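## Task

Put the scoop down flat on the table near the litter pan, touching only the table and with its cupped side facing up. The pan must stay where it is and nothing may be knocked over.

## Robot and tools

Robot: two arms, left_arm and right_arm, each ending in a two-finger gripper. Bases sit at about (-0.013, +0.313, 0) m for left_arm and (0, -0.256, 0) m for right_arm, both facing +x. A camera stand is fixed behind them. Objects may occasionally get a small random push.

Scene frame: origin at table-top height, halfway between the nominal bases; +x points out across the table, +z up, and left_arm is on the +y side. Arm names do not match image left/right. Each gripper's fingers point along its own +z and close along its own y. end_effector_position is the spot between the finger pads, roughly 1 cm short of the tips. Reported positions and quaternions (wxyz) are in the scene frame and can be off by a few cm, especially far out.

Moving arguments, shared layout: a row is 14 numbers, the first 7 for left_arm and the last 7 for right_arm, each group being dx, dy, dz, rx, ry, rz, opening. The six pose numbers are offsets, not poses: they are measured from that arm's Hand target as it was when the action or move began, along the Hand target's own axes. Scale is 1.0 = 0.6 m or 180 degrees, range -1 to 1; rx, ry, rz form one rotation vector. Opening is absolute: +1 fully open (0.094 m), -1 closed. Sending zeros for an arm's six pose numbers re-requests its current Hand target; to keep a gripper as it is, repeat its current opening (0 is a real command, half open).

execute_actions: actions is a list of actions; each action is a list of up to 15 rows, one per 1/30 s step, and a short list repeats its last row to fill 15. Every row counts from the action's start pose, not from the row before, while each new action starts from the updated Hand target, so repeating an offset keeps moving. cameras picks images by name, ["all"] or []; an empty actions list returns state plus all images by default.

move: target is one 14-number row or a list of up to 15 rows, all counted from the same starting Hand targets. speed is top path speed in m/s (0.002 to 2.9, default 0.25; rotation up to twice that in rad/s), one value or one per target. blend (m) rounds corners between listed targets; 0 stops at each. opening_speed sets finger travel per second on the -1..1 scale (at least 0.2); use it to close gently. grip_force is newtons per finger pad, 10 to 50, one value or one per arm, and persists; lower force closes slowly. blocking=false returns early while the move continues. Paths are straight lines that ignore obstacles and the other arm, lag more when fast, and are capped at 10 s. Do not route a gripper close past its own base. The result adds a move: line with the ending (done, off_target, moving, held, fault) and limits (paced = pose clipped, held = steps withheld).

wait: seconds from 0 to 10; arms keep their last command. stop: brakes a running move. zoom_image: camera plus region [x0, y0, x1, y1] in pixels of that camera's newest image, at most 504 by 504. finished_scene: scene = the number of the scene being ended; irreversible. After ending scene 1, make no more calls in that reply.

Cameras: cam_head_left, cam_head_right, cam_high, cam_low, cam_left_wrist, cam_right_wrist, all 896x504.

Control behaviour: each step the commanded orientation is limited to within 40 degrees of the measured one. Hand target in a result is the last commanded pose after that limit and is the base for the next offsets. Grippers often stop a few cm short in free air because of friction and weight, more when loaded; that alone is not contact. A new command, even zeros, re-seeks the target; if still short, send the gap as an offset. An arm blocked by something keeps pushing until commanded back past its gripper.

Readings: grip_measured is measured finger opening on the command scale (up to about 2.5 mm wide when empty, a few mm narrow under full squeeze). grip_effort_nm is averaged motor effort, negative closing, and does not return to zero at rest. Joint positions list joints base to gripper, the gripper's last value in metres. Joint torques include arm weight, have offsets and noise, and numbers 1 to 3 wrap at ±28 N m. Joint velocities show within noise when still. Action calls also list end_effector_position at some steps. Joint ranges (rad): waist -2.618 to 3.054, shoulder 0 to 3.142, elbow 0 to 3.142 (straight at 2.901), wrist pitch and yaw -1.571 to 1.571, wrist roll -2.094 to 2.094.

Avoid: dropping the scoop from height or releasing it while it moves; fast contact with the table, pan or fixtures; hard presses; grippers, housings or wrist cameras touching each other (the clearance check does not guard these), or a gripper closing on the other arm's fingers; strain on wrist camera cables; anything leaving the table. Keep motor heat down by not holding loads, stretching out or pushing into unreachable poses for long: a MOTOR HOT line appears near 75 °C, at 90 °C the arm folds and idles, at 100 °C it collapses. To release, command an opening well above grip_measured, ideally with the scoop already resting on the table.

Each tool is called after ">>>" as name(argument=value, ...) on one line, values as JSON.

## Session

I'll start by looking at the current scene.

>>> execute_actions(actions=[])

Scene clock: 0.00 s.
left_arm: end_effector_position=(+0.2862, +0.3074, +0.2176) grip_measured=+1.000 grip_effort_nm=n/a end_effector_quat_wxyz=(+0.488, -0.196, +0.849, +0.054) | right_arm: end_effector_position=(+0.3321, -0.1491, +0.2470) grip_measured=+1.000 grip_effort_nm=n/a end_effector_quat_wxyz=(+0.419, -0.063, +0.889, +0.175)
Joint positions: left_arm=[-0.349 0.911 0.779 -0.535 -0.579 -0.522 0.094] | right_arm=[0.195 1.103 1.026 -0.568 -0.218 0.163 0.094]
Joint velocities: within noise
Joint torques (N m): no reading
Heat: left arm: 34 °C; right arm: 38 °C.
Hand target: left_arm +0.2872, +0.3087, +0.2264; +0.499, -0.200, +0.842, +0.052 | right_arm +0.3345, -0.1483, +0.2616; +0.439, -0.067, +0.878, +0.177
Tool commands: left_gripper/opening=+1.0 right_gripper/opening=+1.0

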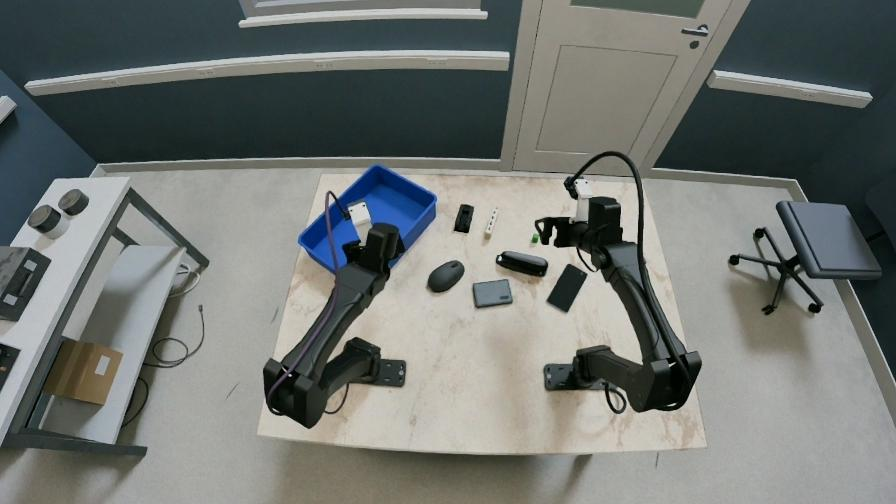

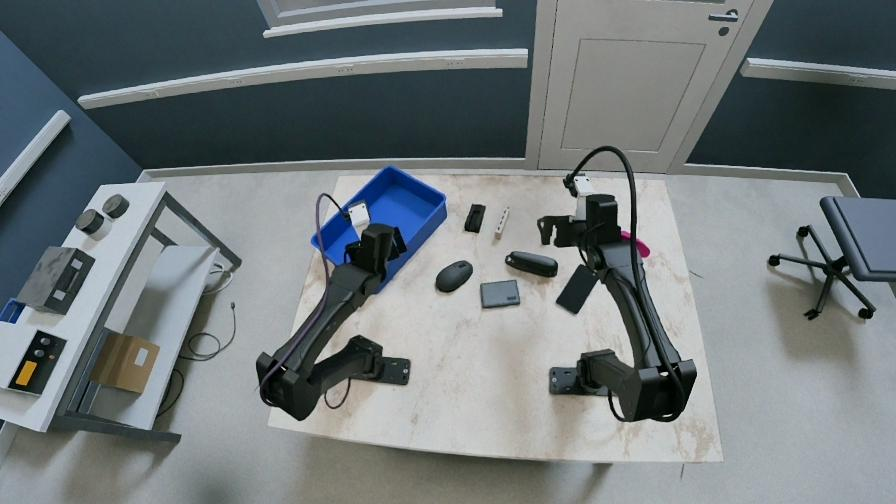

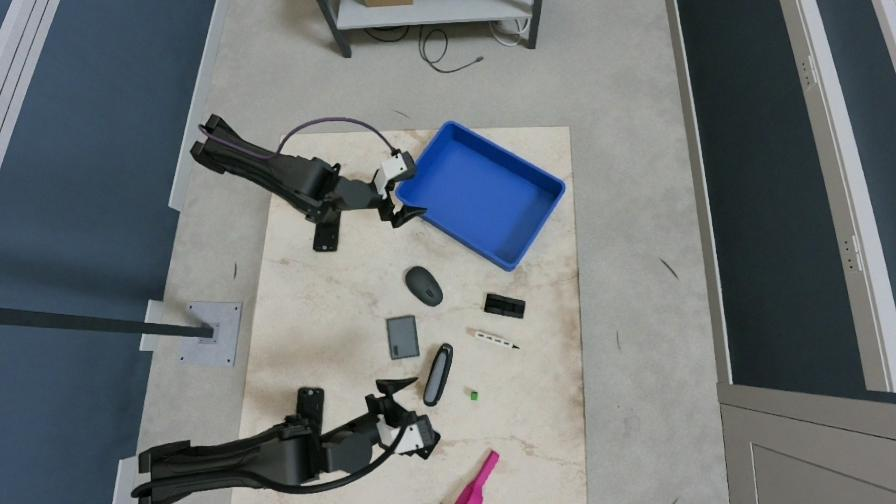

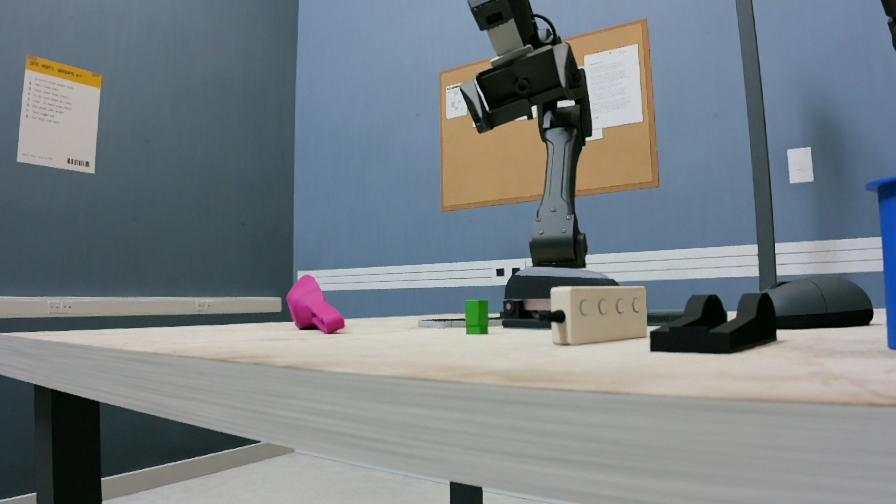

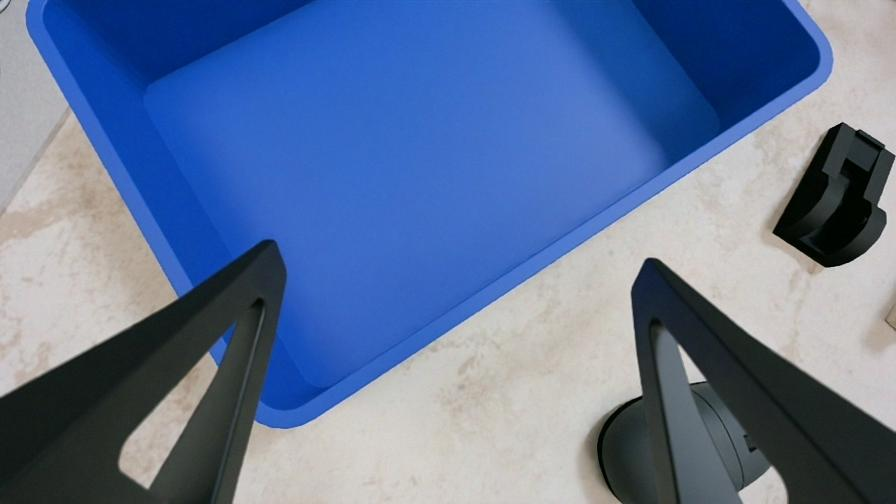

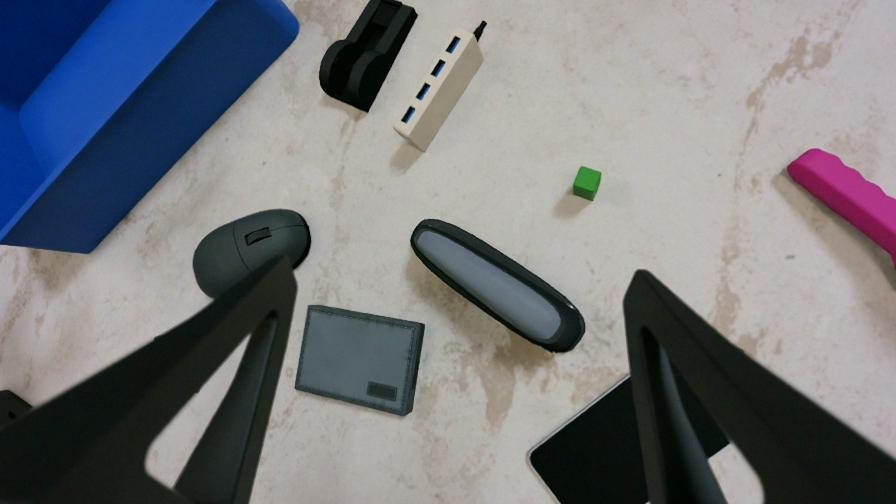

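>>> zoom_image(camera="cam_low", region=[260, 240, 400, 360])

>>> zoom_image(camera="cam_right_wrist", region=[696, 80, 896, 320])

>>> zoom_image(camera="cam_high", region=[370, 340, 570, 504])

>>> zoom_image(camera="cam_head_right", region=[540, 150, 720, 330])

Scaled by 3.600.

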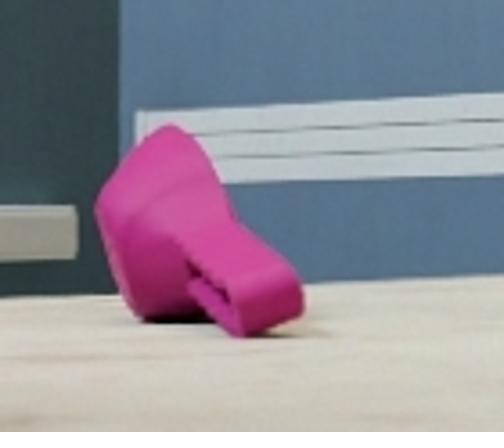

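Scaled by 2.100.

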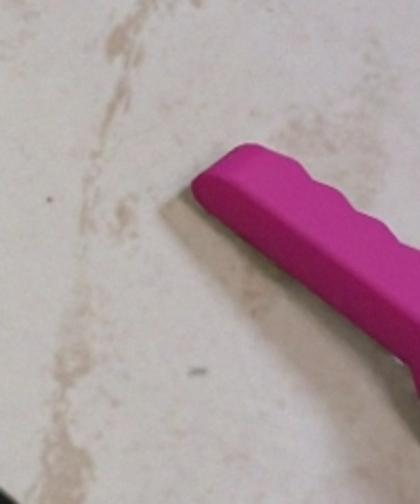

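Scaled by 2.520.

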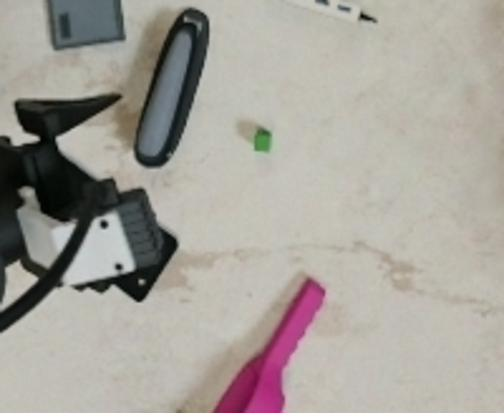

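Scaled by 2.800.

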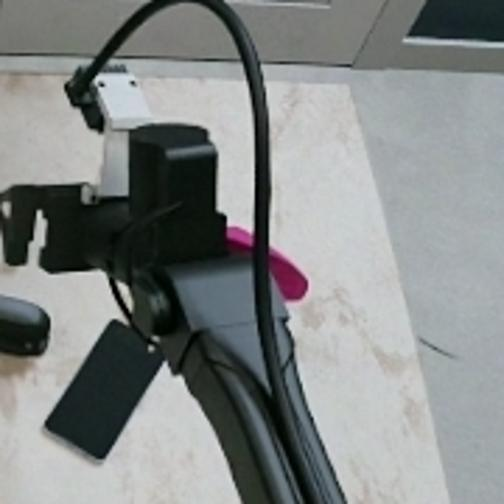

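>>> move(target=[0,0,0,0,0,0,1, 0.0051,-0.405,-0.1923,0.1986,-0.063,0.1377,1], cameras=["all"])

Scene clock: 98.10 s.
left_arm: end_effector_position=(+0.2862, +0.3074, +0.2176) grip_measured=+1.000 grip_effort_nm=-0.01 end_effector_quat_wxyz=(+0.488, -0.196, +0.849, +0.054) | right_arm: end_effector_position=(+0.3052, -0.4092, +0.2405) grip_measured=+1.000 grip_effort_nm=-0.01 end_effector_quat_wxyz=(+0.446, +0.279, +0.850, +0.004)
Joint positions: left_arm=[-0.349 0.911 0.779 -0.535 -0.579 -0.522 0.094] | right_arm=[-0.585 1.084 1.005 -0.585 -0.221 0.157 0.094]
Joint torques (N m): left_arm=[-0.01 -2.66 7.92 1.5 -0.34 0] | right_arm=[-0.53 -2.4 10.14 2 -0.04 0]
Heat: left arm: 36 °C; right arm: 41 °C.
Hand target: left_arm +0.2872, +0.3087, +0.2264; +0.499, -0.200, +0.842, +0.052 | right_arm +0.3127, -0.4164, +0.2613; +0.473, +0.274, +0.837, -0.004
Off the commanded pose: left_arm 0.009 m, 2 deg | right_arm 0.023 m, 4 deg.
move: off_target (right_arm)

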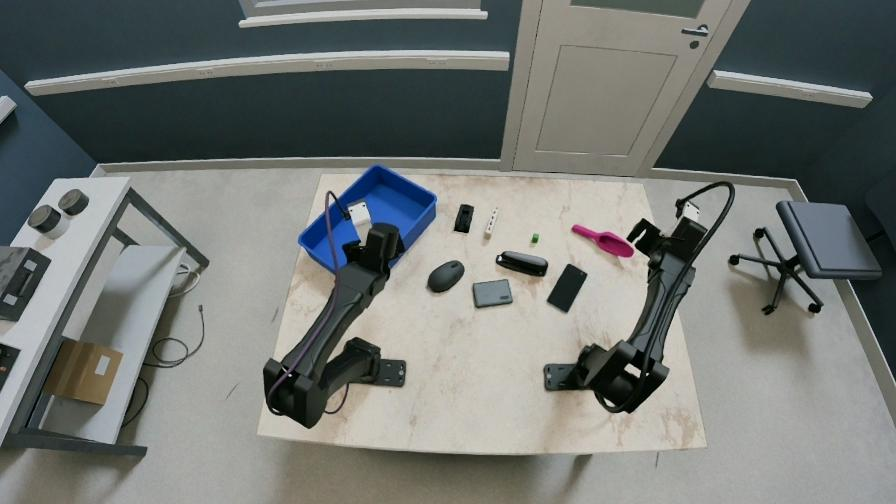

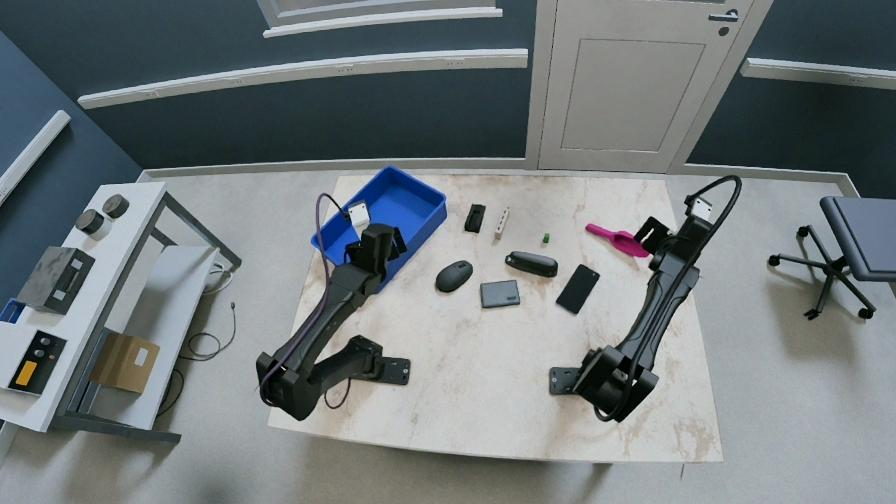

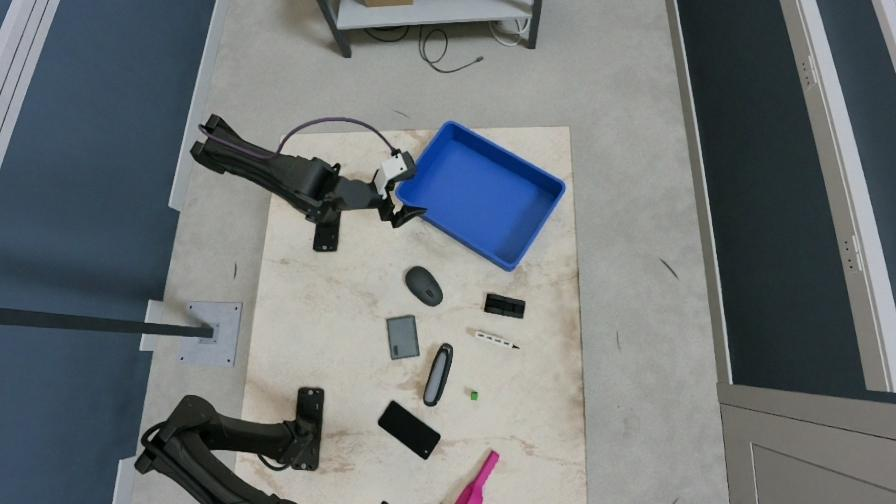

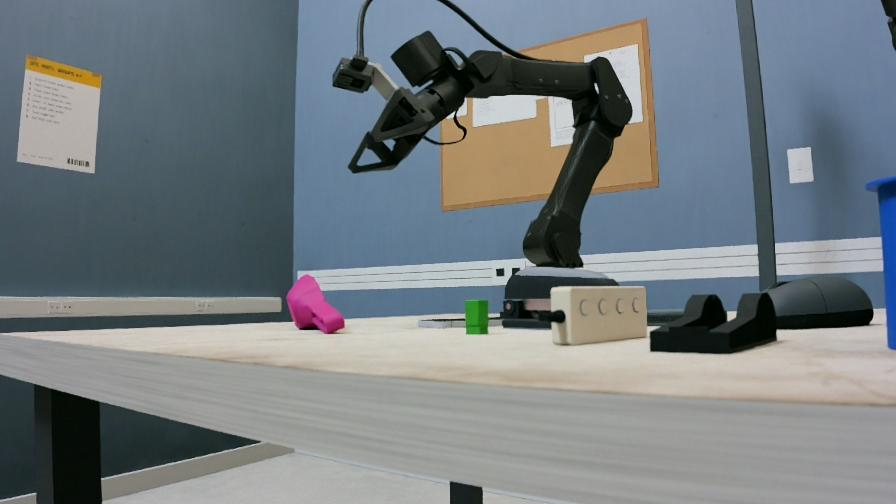

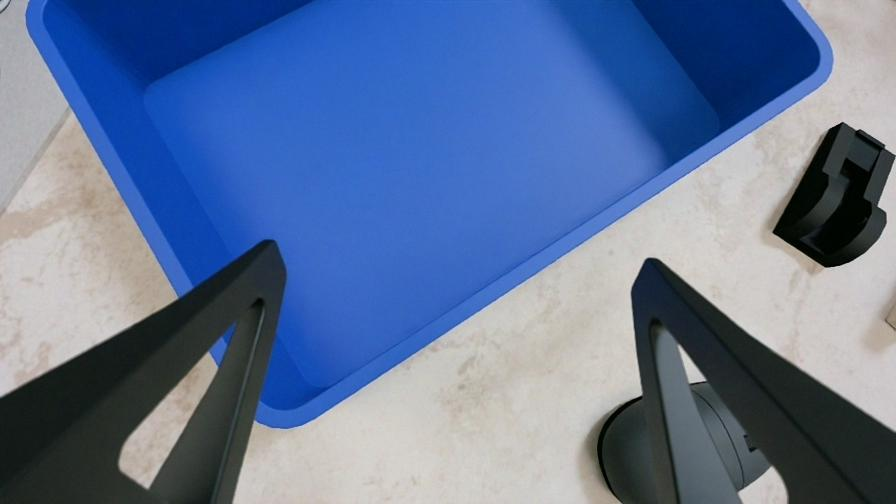

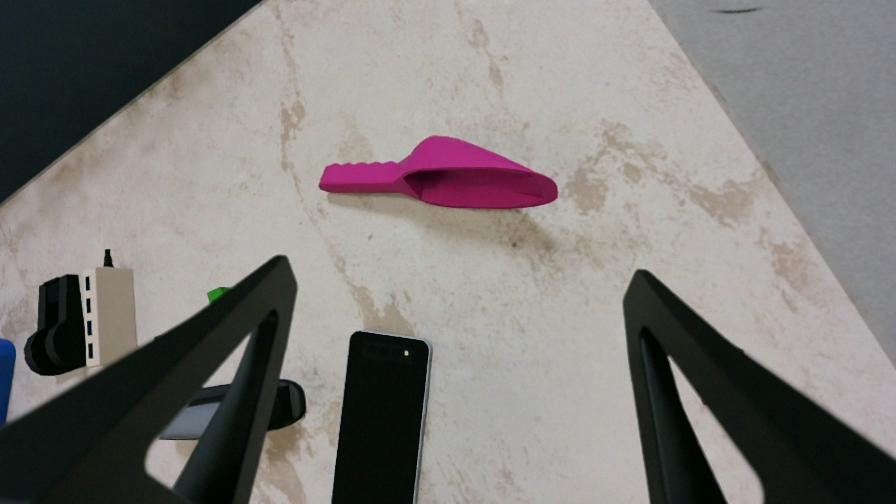

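>>> zoom_image(camera="cam_right_wrist", region=[290, 110, 590, 270])

>>> zoom_image(camera="cam_head_left", region=[530, 190, 700, 300])

>>> zoom_image(camera="cam_head_right", region=[560, 190, 700, 290])

Scaled by 1.680.

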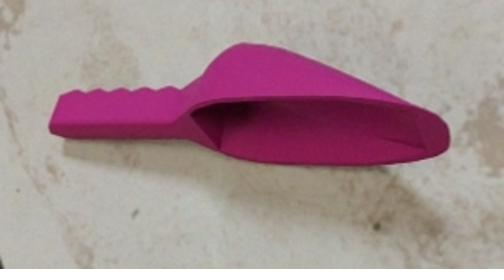

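Scaled by 2.965.

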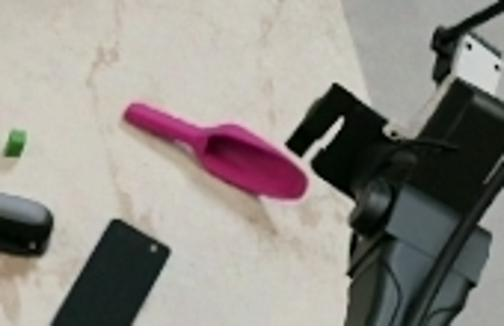

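Scaled by 3.600.

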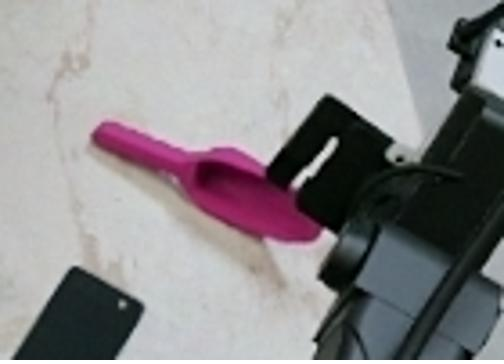

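>>> move(target=[0,0,0,0,0,0,1, 0,0,0.1,0,0,0,1], cameras=["cam_right_wrist"], speed=0.15)

Scene clock: 243.53 s.
left_arm: end_effector_position=(+0.2862, +0.3074, +0.2176) grip_measured=+1.000 grip_effort_nm=0.00 end_effector_quat_wxyz=(+0.488, -0.196, +0.849, +0.054) | right_arm: end_effector_position=(+0.3526, -0.4302, +0.2180) grip_measured=+1.000 grip_effort_nm=-0.01 end_effector_quat_wxyz=(+0.456, +0.279, +0.845, -0.001)
Joint positions: left_arm=[-0.349 0.911 0.779 -0.535 -0.579 -0.522 0.094] | right_arm=[-0.545 1.266 1.005 -0.374 -0.182 0.185 0.094]
Joint torques (N m): left_arm=[-0.1 -2.66 7.95 1.51 -0.33 0] | right_arm=[0.72 -4.1 8.23 2.04 0 0.02]
Heat: left arm: 38 °C; right arm: 45 °C.
Hand target: left_arm +0.2872, +0.3087, +0.2264; +0.499, -0.200, +0.842, +0.052 | right_arm +0.3601, -0.4323, +0.2281; +0.473, +0.274, +0.837, -0.004
Off the commanded pose: left_arm 0.009 m, 2 deg | right_arm 0.013 m, 2 deg.
move: off_target (right_arm)
Images, in order (width x height): cam_right_wrist 896x504.

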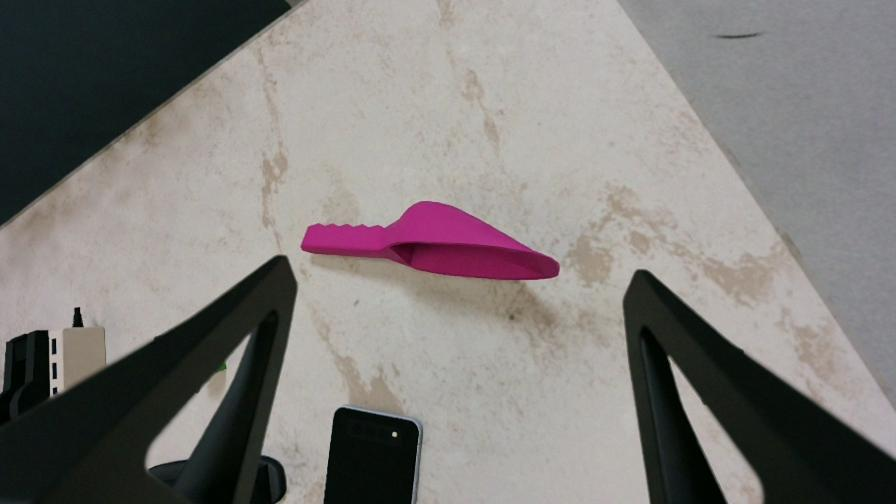

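>>> zoom_image(camera="cam_right_wrist", region=[290, 180, 580, 300])

Scaled by 1.738.

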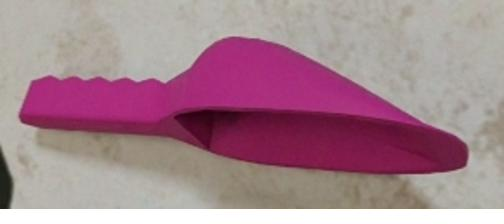

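>>> move(target=[0,0,0,0,0,0,1, 0.1664,0.0253,0.038,-0.1627,0.3063,-0.4615,-0.9], cameras=["cam_right_wrist", "cam_high", "cam_head_left", "cam_low"], speed=0.2)

Scene clock: 504.00 s.
left_arm: end_effector_position=(+0.2862, +0.3074, +0.2176) grip_measured=+1.000 grip_effort_nm=0.00 end_effector_quat_wxyz=(+0.488, -0.196, +0.849, +0.054) | right_arm: end_effector_position=(+0.3397, -0.3813, +0.1380) grip_measured=-0.898 grip_effort_nm=-0.11 end_effector_quat_wxyz=(-0.003, -0.455, +0.891, -0.001)
Joint positions: left_arm=[-0.349 0.911 0.779 -0.535 -0.579 -0.522 0.094] | right_arm=[-0.354 1.927 1.776 -1.423 0.006 -1.299 0.005]
Joint torques (N m): left_arm=[-0.02 -2.63 8.01 1.5 -0.35 -0.02] | right_arm=[0.51 -7.86 8.36 0.2 -0.05 -0.12]
Heat: left arm: 39 °C; right arm: 46 °C.
Hand target: left_arm +0.2872, +0.3087, +0.2264; +0.499, -0.200, +0.842, +0.052 | right_arm +0.3450, -0.3802, +0.1402; +0.000, -0.461, +0.887, +0.000
Off the commanded pose: left_arm 0.009 m, 2 deg | right_arm 0.006 m, 1 deg.
move: done
Images, in order (width x height): cam_head_left 896x504, cam_high 896x504, cam_low 896x504, cam_right_wrist 896x504.

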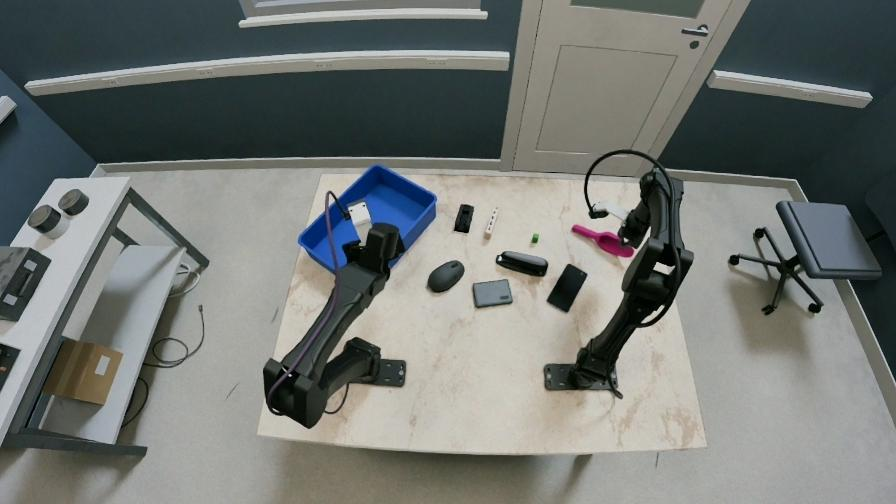

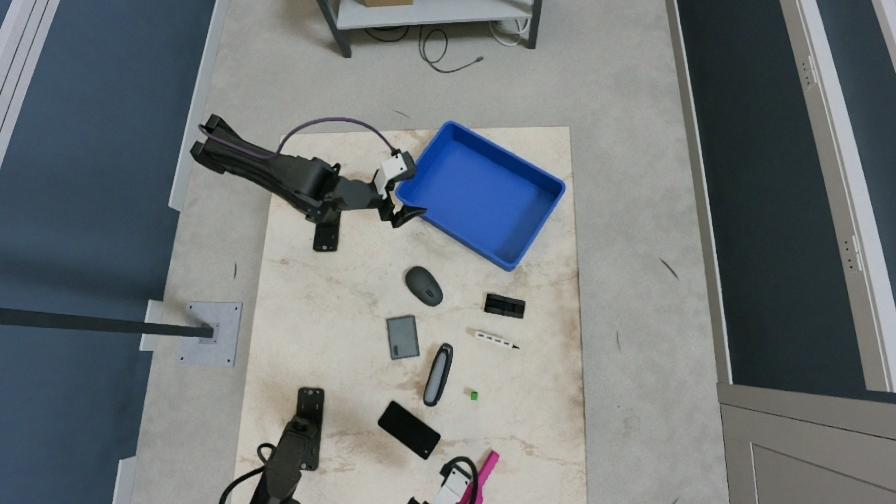

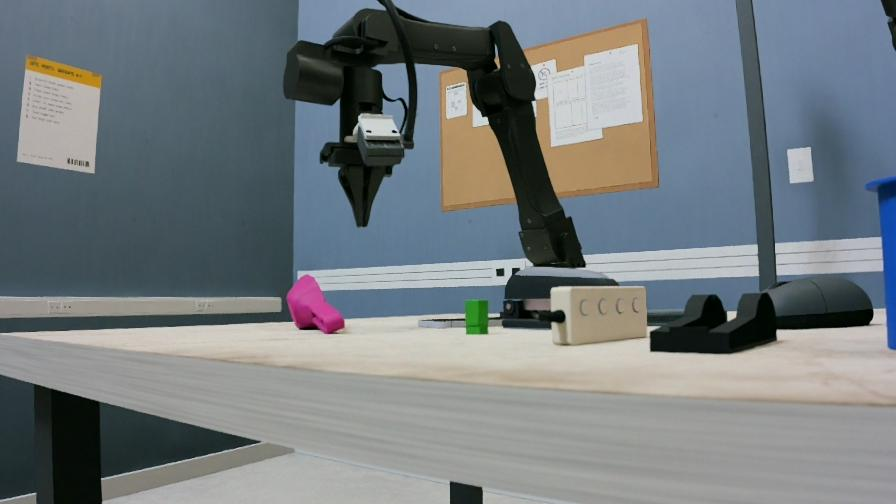

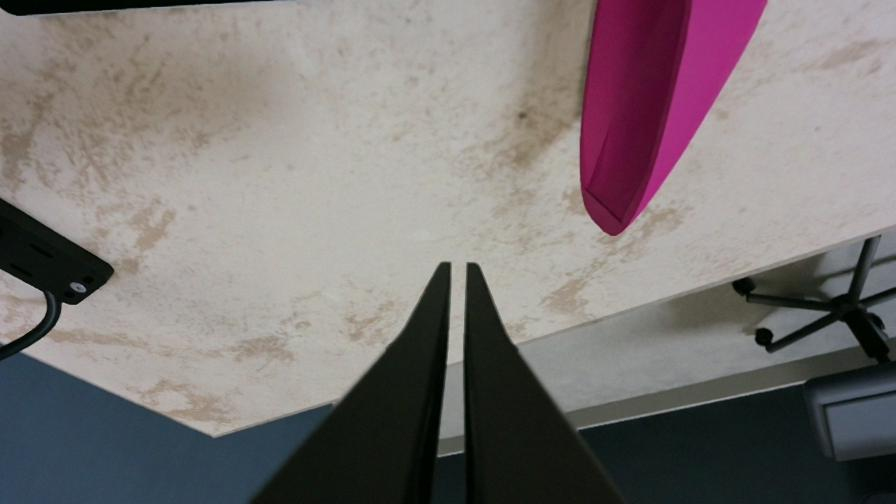

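>>> move(target=[0,0,0,0,0,0,1, -0.083,0.0012,0.127,0.111,0,0,-0.9], cameras=["cam_right_wrist", "cam_low"], speed=0.15)

Scene clock: 576.97 s.
left_arm: end_effector_position=(+0.2862, +0.3074, +0.2176) grip_measured=+1.000 grip_effort_nm=0.00 end_effector_quat_wxyz=(+0.488, -0.196, +0.849, +0.054) | right_arm: end_effector_position=(+0.3661, -0.3398, +0.0467) grip_measured=-0.898 grip_effort_nm=-0.11 end_effector_quat_wxyz=(+0.054, -0.461, +0.875, -0.137)
Joint positions: left_arm=[-0.349 0.911 0.779 -0.535 -0.579 -0.522 0.094] | right_arm=[-0.155 1.788 1.187 -0.717 0.154 -1.145 0.005]
Joint torques (N m): left_arm=[-0.06 -2.58 8.02 1.51 -0.34 0] | right_arm=[0.36 -12.46 5.87 0.95 0.07 0.08]
Heat: left arm: 39 °C; right arm: 44 °C.
Hand target: left_arm +0.2872, +0.3087, +0.2264; +0.499, -0.200, +0.842, +0.052 | right_arm +0.3730, -0.3390, +0.0640; +0.080, -0.454, +0.874, -0.154
Off the commanded pose: left_arm 0.009 m, 2 deg | right_arm 0.019 m, 4 deg.
move: off_target (right_arm)
Images, in order (width x height): cam_low 896x504, cam_right_wrist 896x504.

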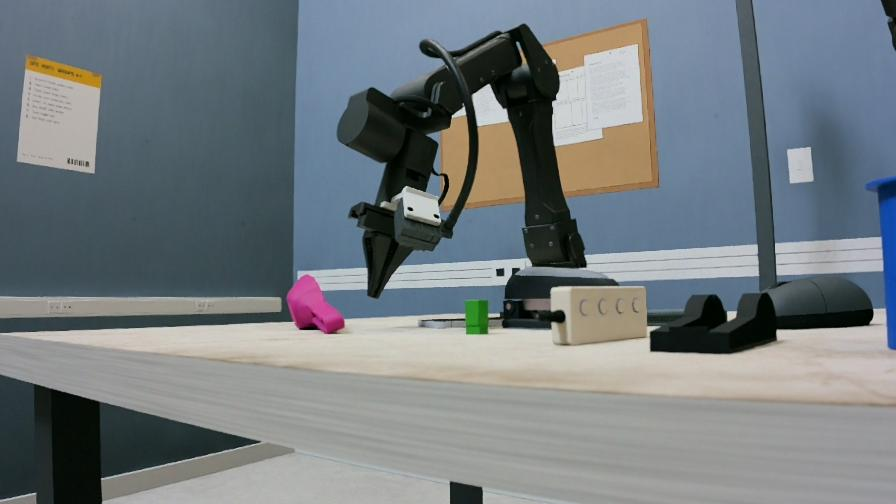

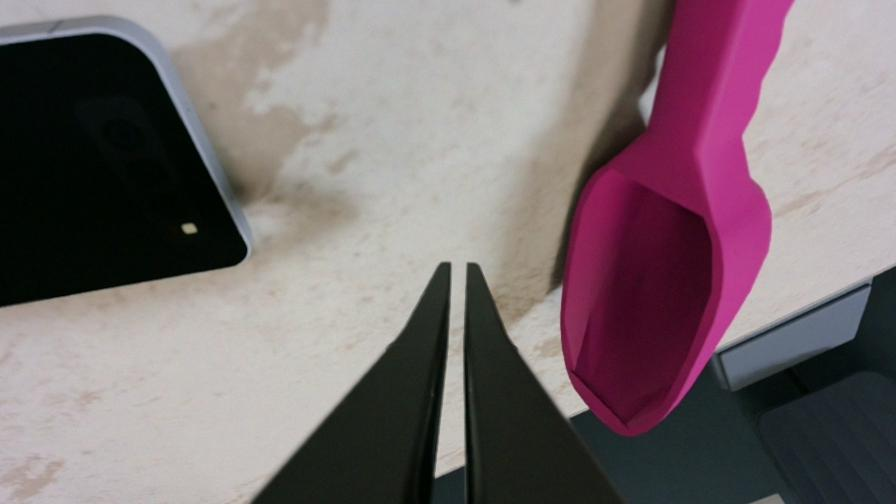

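>>> zoom_image(camera="cam_right_wrist", region=[520, 0, 860, 460])

>>> zoom_image(camera="cam_low", region=[260, 180, 480, 360])

Scaled by 1.096.

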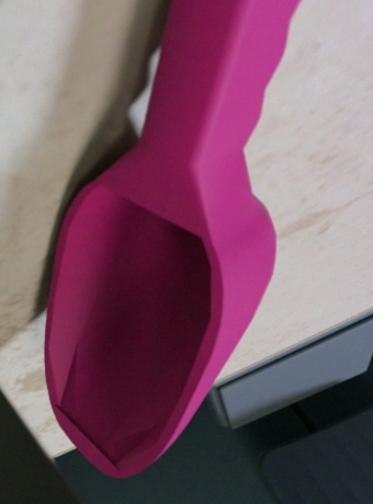

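Scaled by 2.291.

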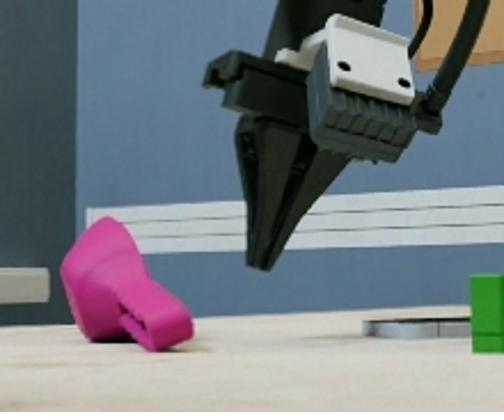

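>>> move(target=[0,0,0,0,0,0,1, 0,-0.0907,0.0188,0,0,0,-0.9], cameras=["cam_right_wrist", "cam_low"], speed=0.08)

Scene clock: 590.33 s.
left_arm: end_effector_position=(+0.2862, +0.3074, +0.2176) grip_measured=+1.000 grip_effort_nm=0.00 end_effector_quat_wxyz=(+0.488, -0.196, +0.849, +0.054) | right_arm: end_effector_position=(+0.4104, -0.3690, +0.0692) grip_measured=-0.898 grip_effort_nm=-0.11 end_effector_quat_wxyz=(+0.072, -0.455, +0.874, -0.156)
Joint positions: left_arm=[-0.349 0.911 0.779 -0.535 -0.579 -0.522 0.094] | right_arm=[-0.209 1.896 1.404 -0.765 0.148 -1.192 0.005]
Joint torques (N m): left_arm=[-0.12 -2.61 7.95 1.5 -0.35 0] | right_arm=[-0.59 -7.95 8.9 0.83 -0.09 -0.08]
Heat: left arm: 39 °C; right arm: 43 °C.
Hand target: left_arm +0.2872, +0.3087, +0.2264; +0.499, -0.200, +0.842, +0.052 | right_arm +0.4180, -0.3705, +0.0720; +0.080, -0.454, +0.874, -0.154
Off the commanded pose: left_arm 0.009 m, 2 deg | right_arm 0.008 m, 1 deg.
move: done
Images, in order (width x height): cam_low 896x504, cam_right_wrist 896x504.

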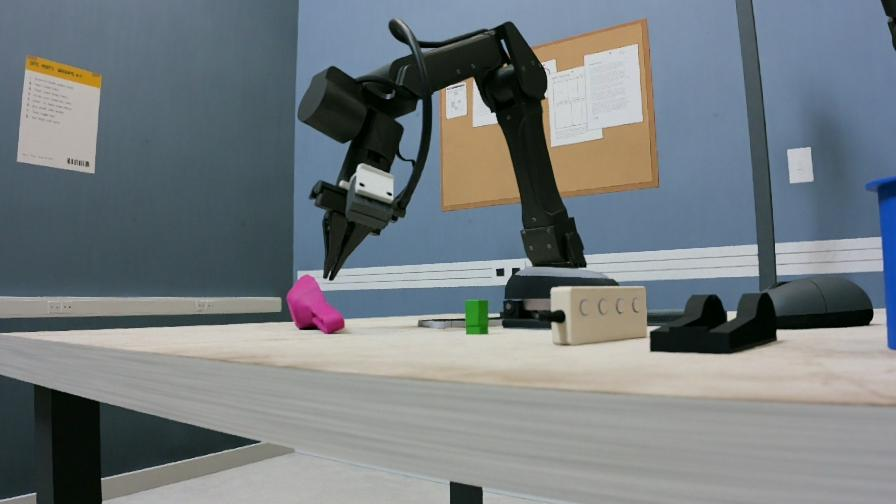

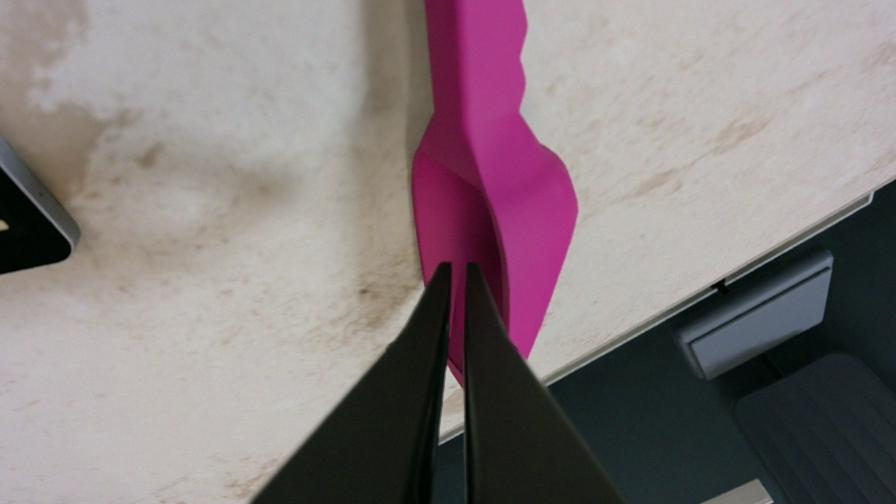

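>>> move(target=[[0,0,0,0,0,0,1, 0,0.0086,0.0235,0,0,0,-0.9],[0,0,0,0,0,0,1, 0,-0.0777,0.0548,0,0,0,-0.9]], cameras=["cam_right_wrist", "cam_low"], speed=0.06)

Scene clock: 602.67 s.
left_arm: end_effector_position=(+0.2862, +0.3074, +0.2176) grip_measured=+1.000 grip_effort_nm=0.00 end_effector_quat_wxyz=(+0.488, -0.196, +0.849, +0.054) | right_arm: end_effector_position=(+0.4561, -0.4001, +0.0562) grip_measured=-0.898 grip_effort_nm=-0.11 end_effector_quat_wxyz=(+0.073, -0.455, +0.874, -0.157)
Joint positions: left_arm=[-0.349 0.911 0.779 -0.535 -0.579 -0.522 0.094] | right_arm=[-0.259 2.099 1.642 -0.792 0.132 -1.24 0.005]
Joint torques (N m): left_arm=[-0.06 -2.62 8.06 1.49 -0.32 0] | right_arm=[-0.59 -9.46 9.06 0.83 -0.1 -0.08]
Heat: left arm: 39 °C; right arm: 43 °C.
Hand target: left_arm +0.2872, +0.3087, +0.2264; +0.499, -0.200, +0.842, +0.052 | right_arm +0.4632, -0.4021, +0.0571; +0.080, -0.455, +0.874, -0.154
Off the commanded pose: left_arm 0.009 m, 2 deg | right_arm 0.007 m, 1 deg.
move: done
Images, in order (width x height): cam_low 896x504, cam_right_wrist 896x504.

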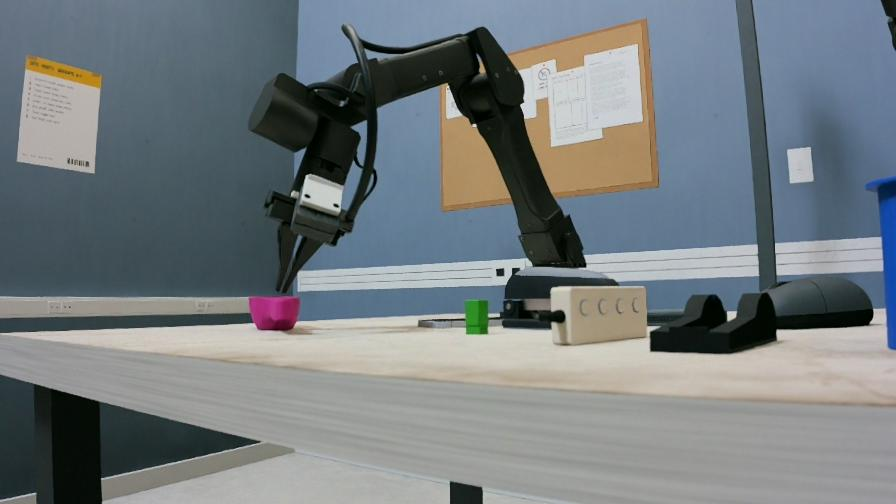

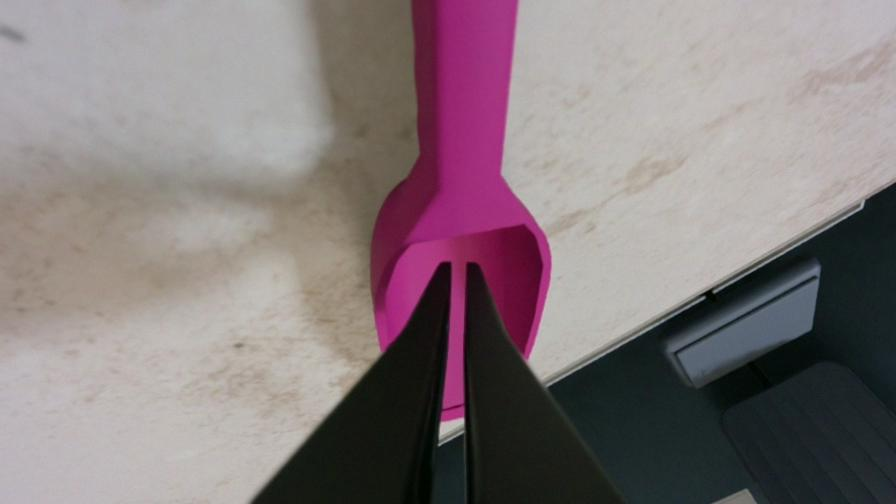

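>>> zoom_image(camera="cam_low", region=[220, 260, 360, 360])

>>> execute_actions(actions=[], cameras=["cam_head_left", "cam_head_right", "cam_high"])

Scaled by 3.600.

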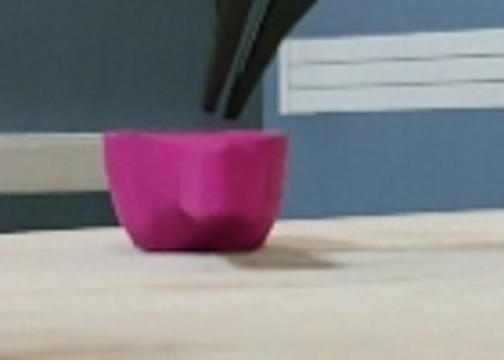

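Scene clock: 606.67 s.
left_arm: end_effector_position=(+0.2862, +0.3074, +0.2176) grip_measured=+1.000 grip_effort_nm=0.00 end_effector_quat_wxyz=(+0.488, -0.196, +0.849, +0.054) | right_arm: end_effector_position=(+0.4561, -0.4000, +0.0562) grip_measured=-0.898 grip_effort_nm=-0.11 end_effector_quat_wxyz=(+0.073, -0.455, +0.874, -0.157)
Joint positions: left_arm=[-0.349 0.911 0.779 -0.535 -0.579 -0.522 0.094] | right_arm=[-0.259 2.099 1.642 -0.792 0.132 -1.24 0.005]
Joint velocities: within noise
Joint torques (N m): left_arm=[-0.12 -2.59 8.02 1.52 -0.36 0.01] | right_arm=[-0.57 -9.43 9.11 0.83 -0.1 -0.08]
Heat: left arm: 39 °C; right arm: 43 °C.
Hand target: left_arm +0.2872, +0.3087, +0.2264; +0.499, -0.200, +0.842, +0.052 | right_arm +0.4632, -0.4020, +0.0571; +0.080, -0.455, +0.874, -0.154
Tool commands: left_gripper/opening=+1.0 right_gripper/opening=-0.9
Off the commanded pose: left_arm 0.009 m, 2 deg | right_arm 0.007 m, 1 deg.
Images, in order (width x height): cam_head_left 896x504, cam_head_right 896x504, cam_high 896x504.

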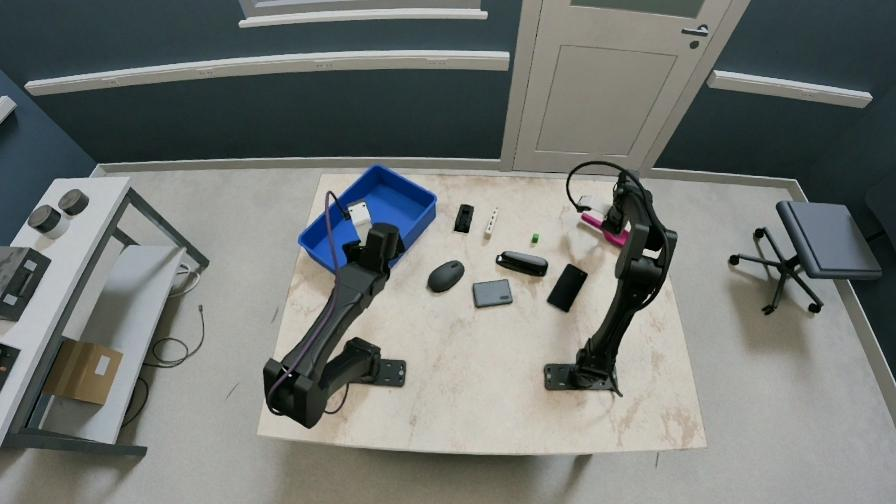

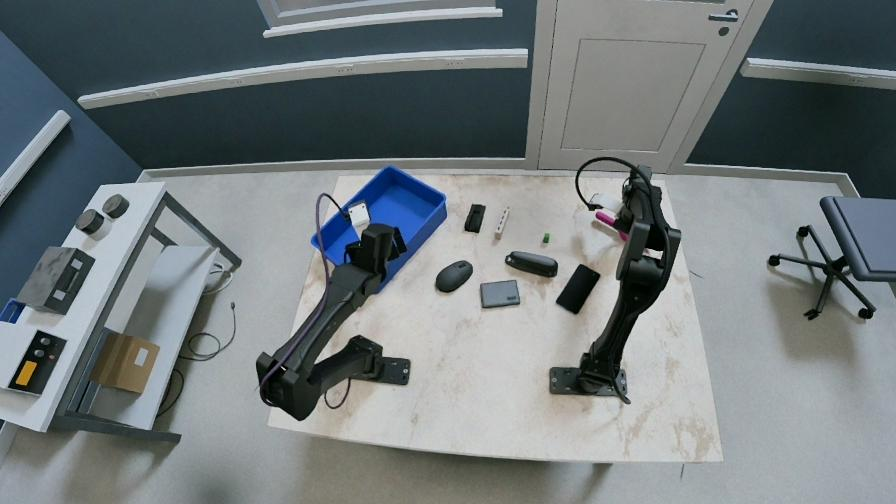

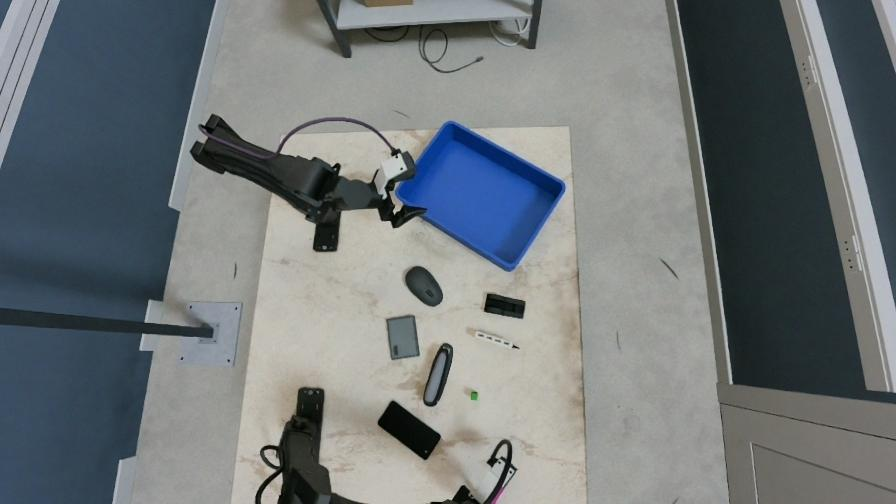

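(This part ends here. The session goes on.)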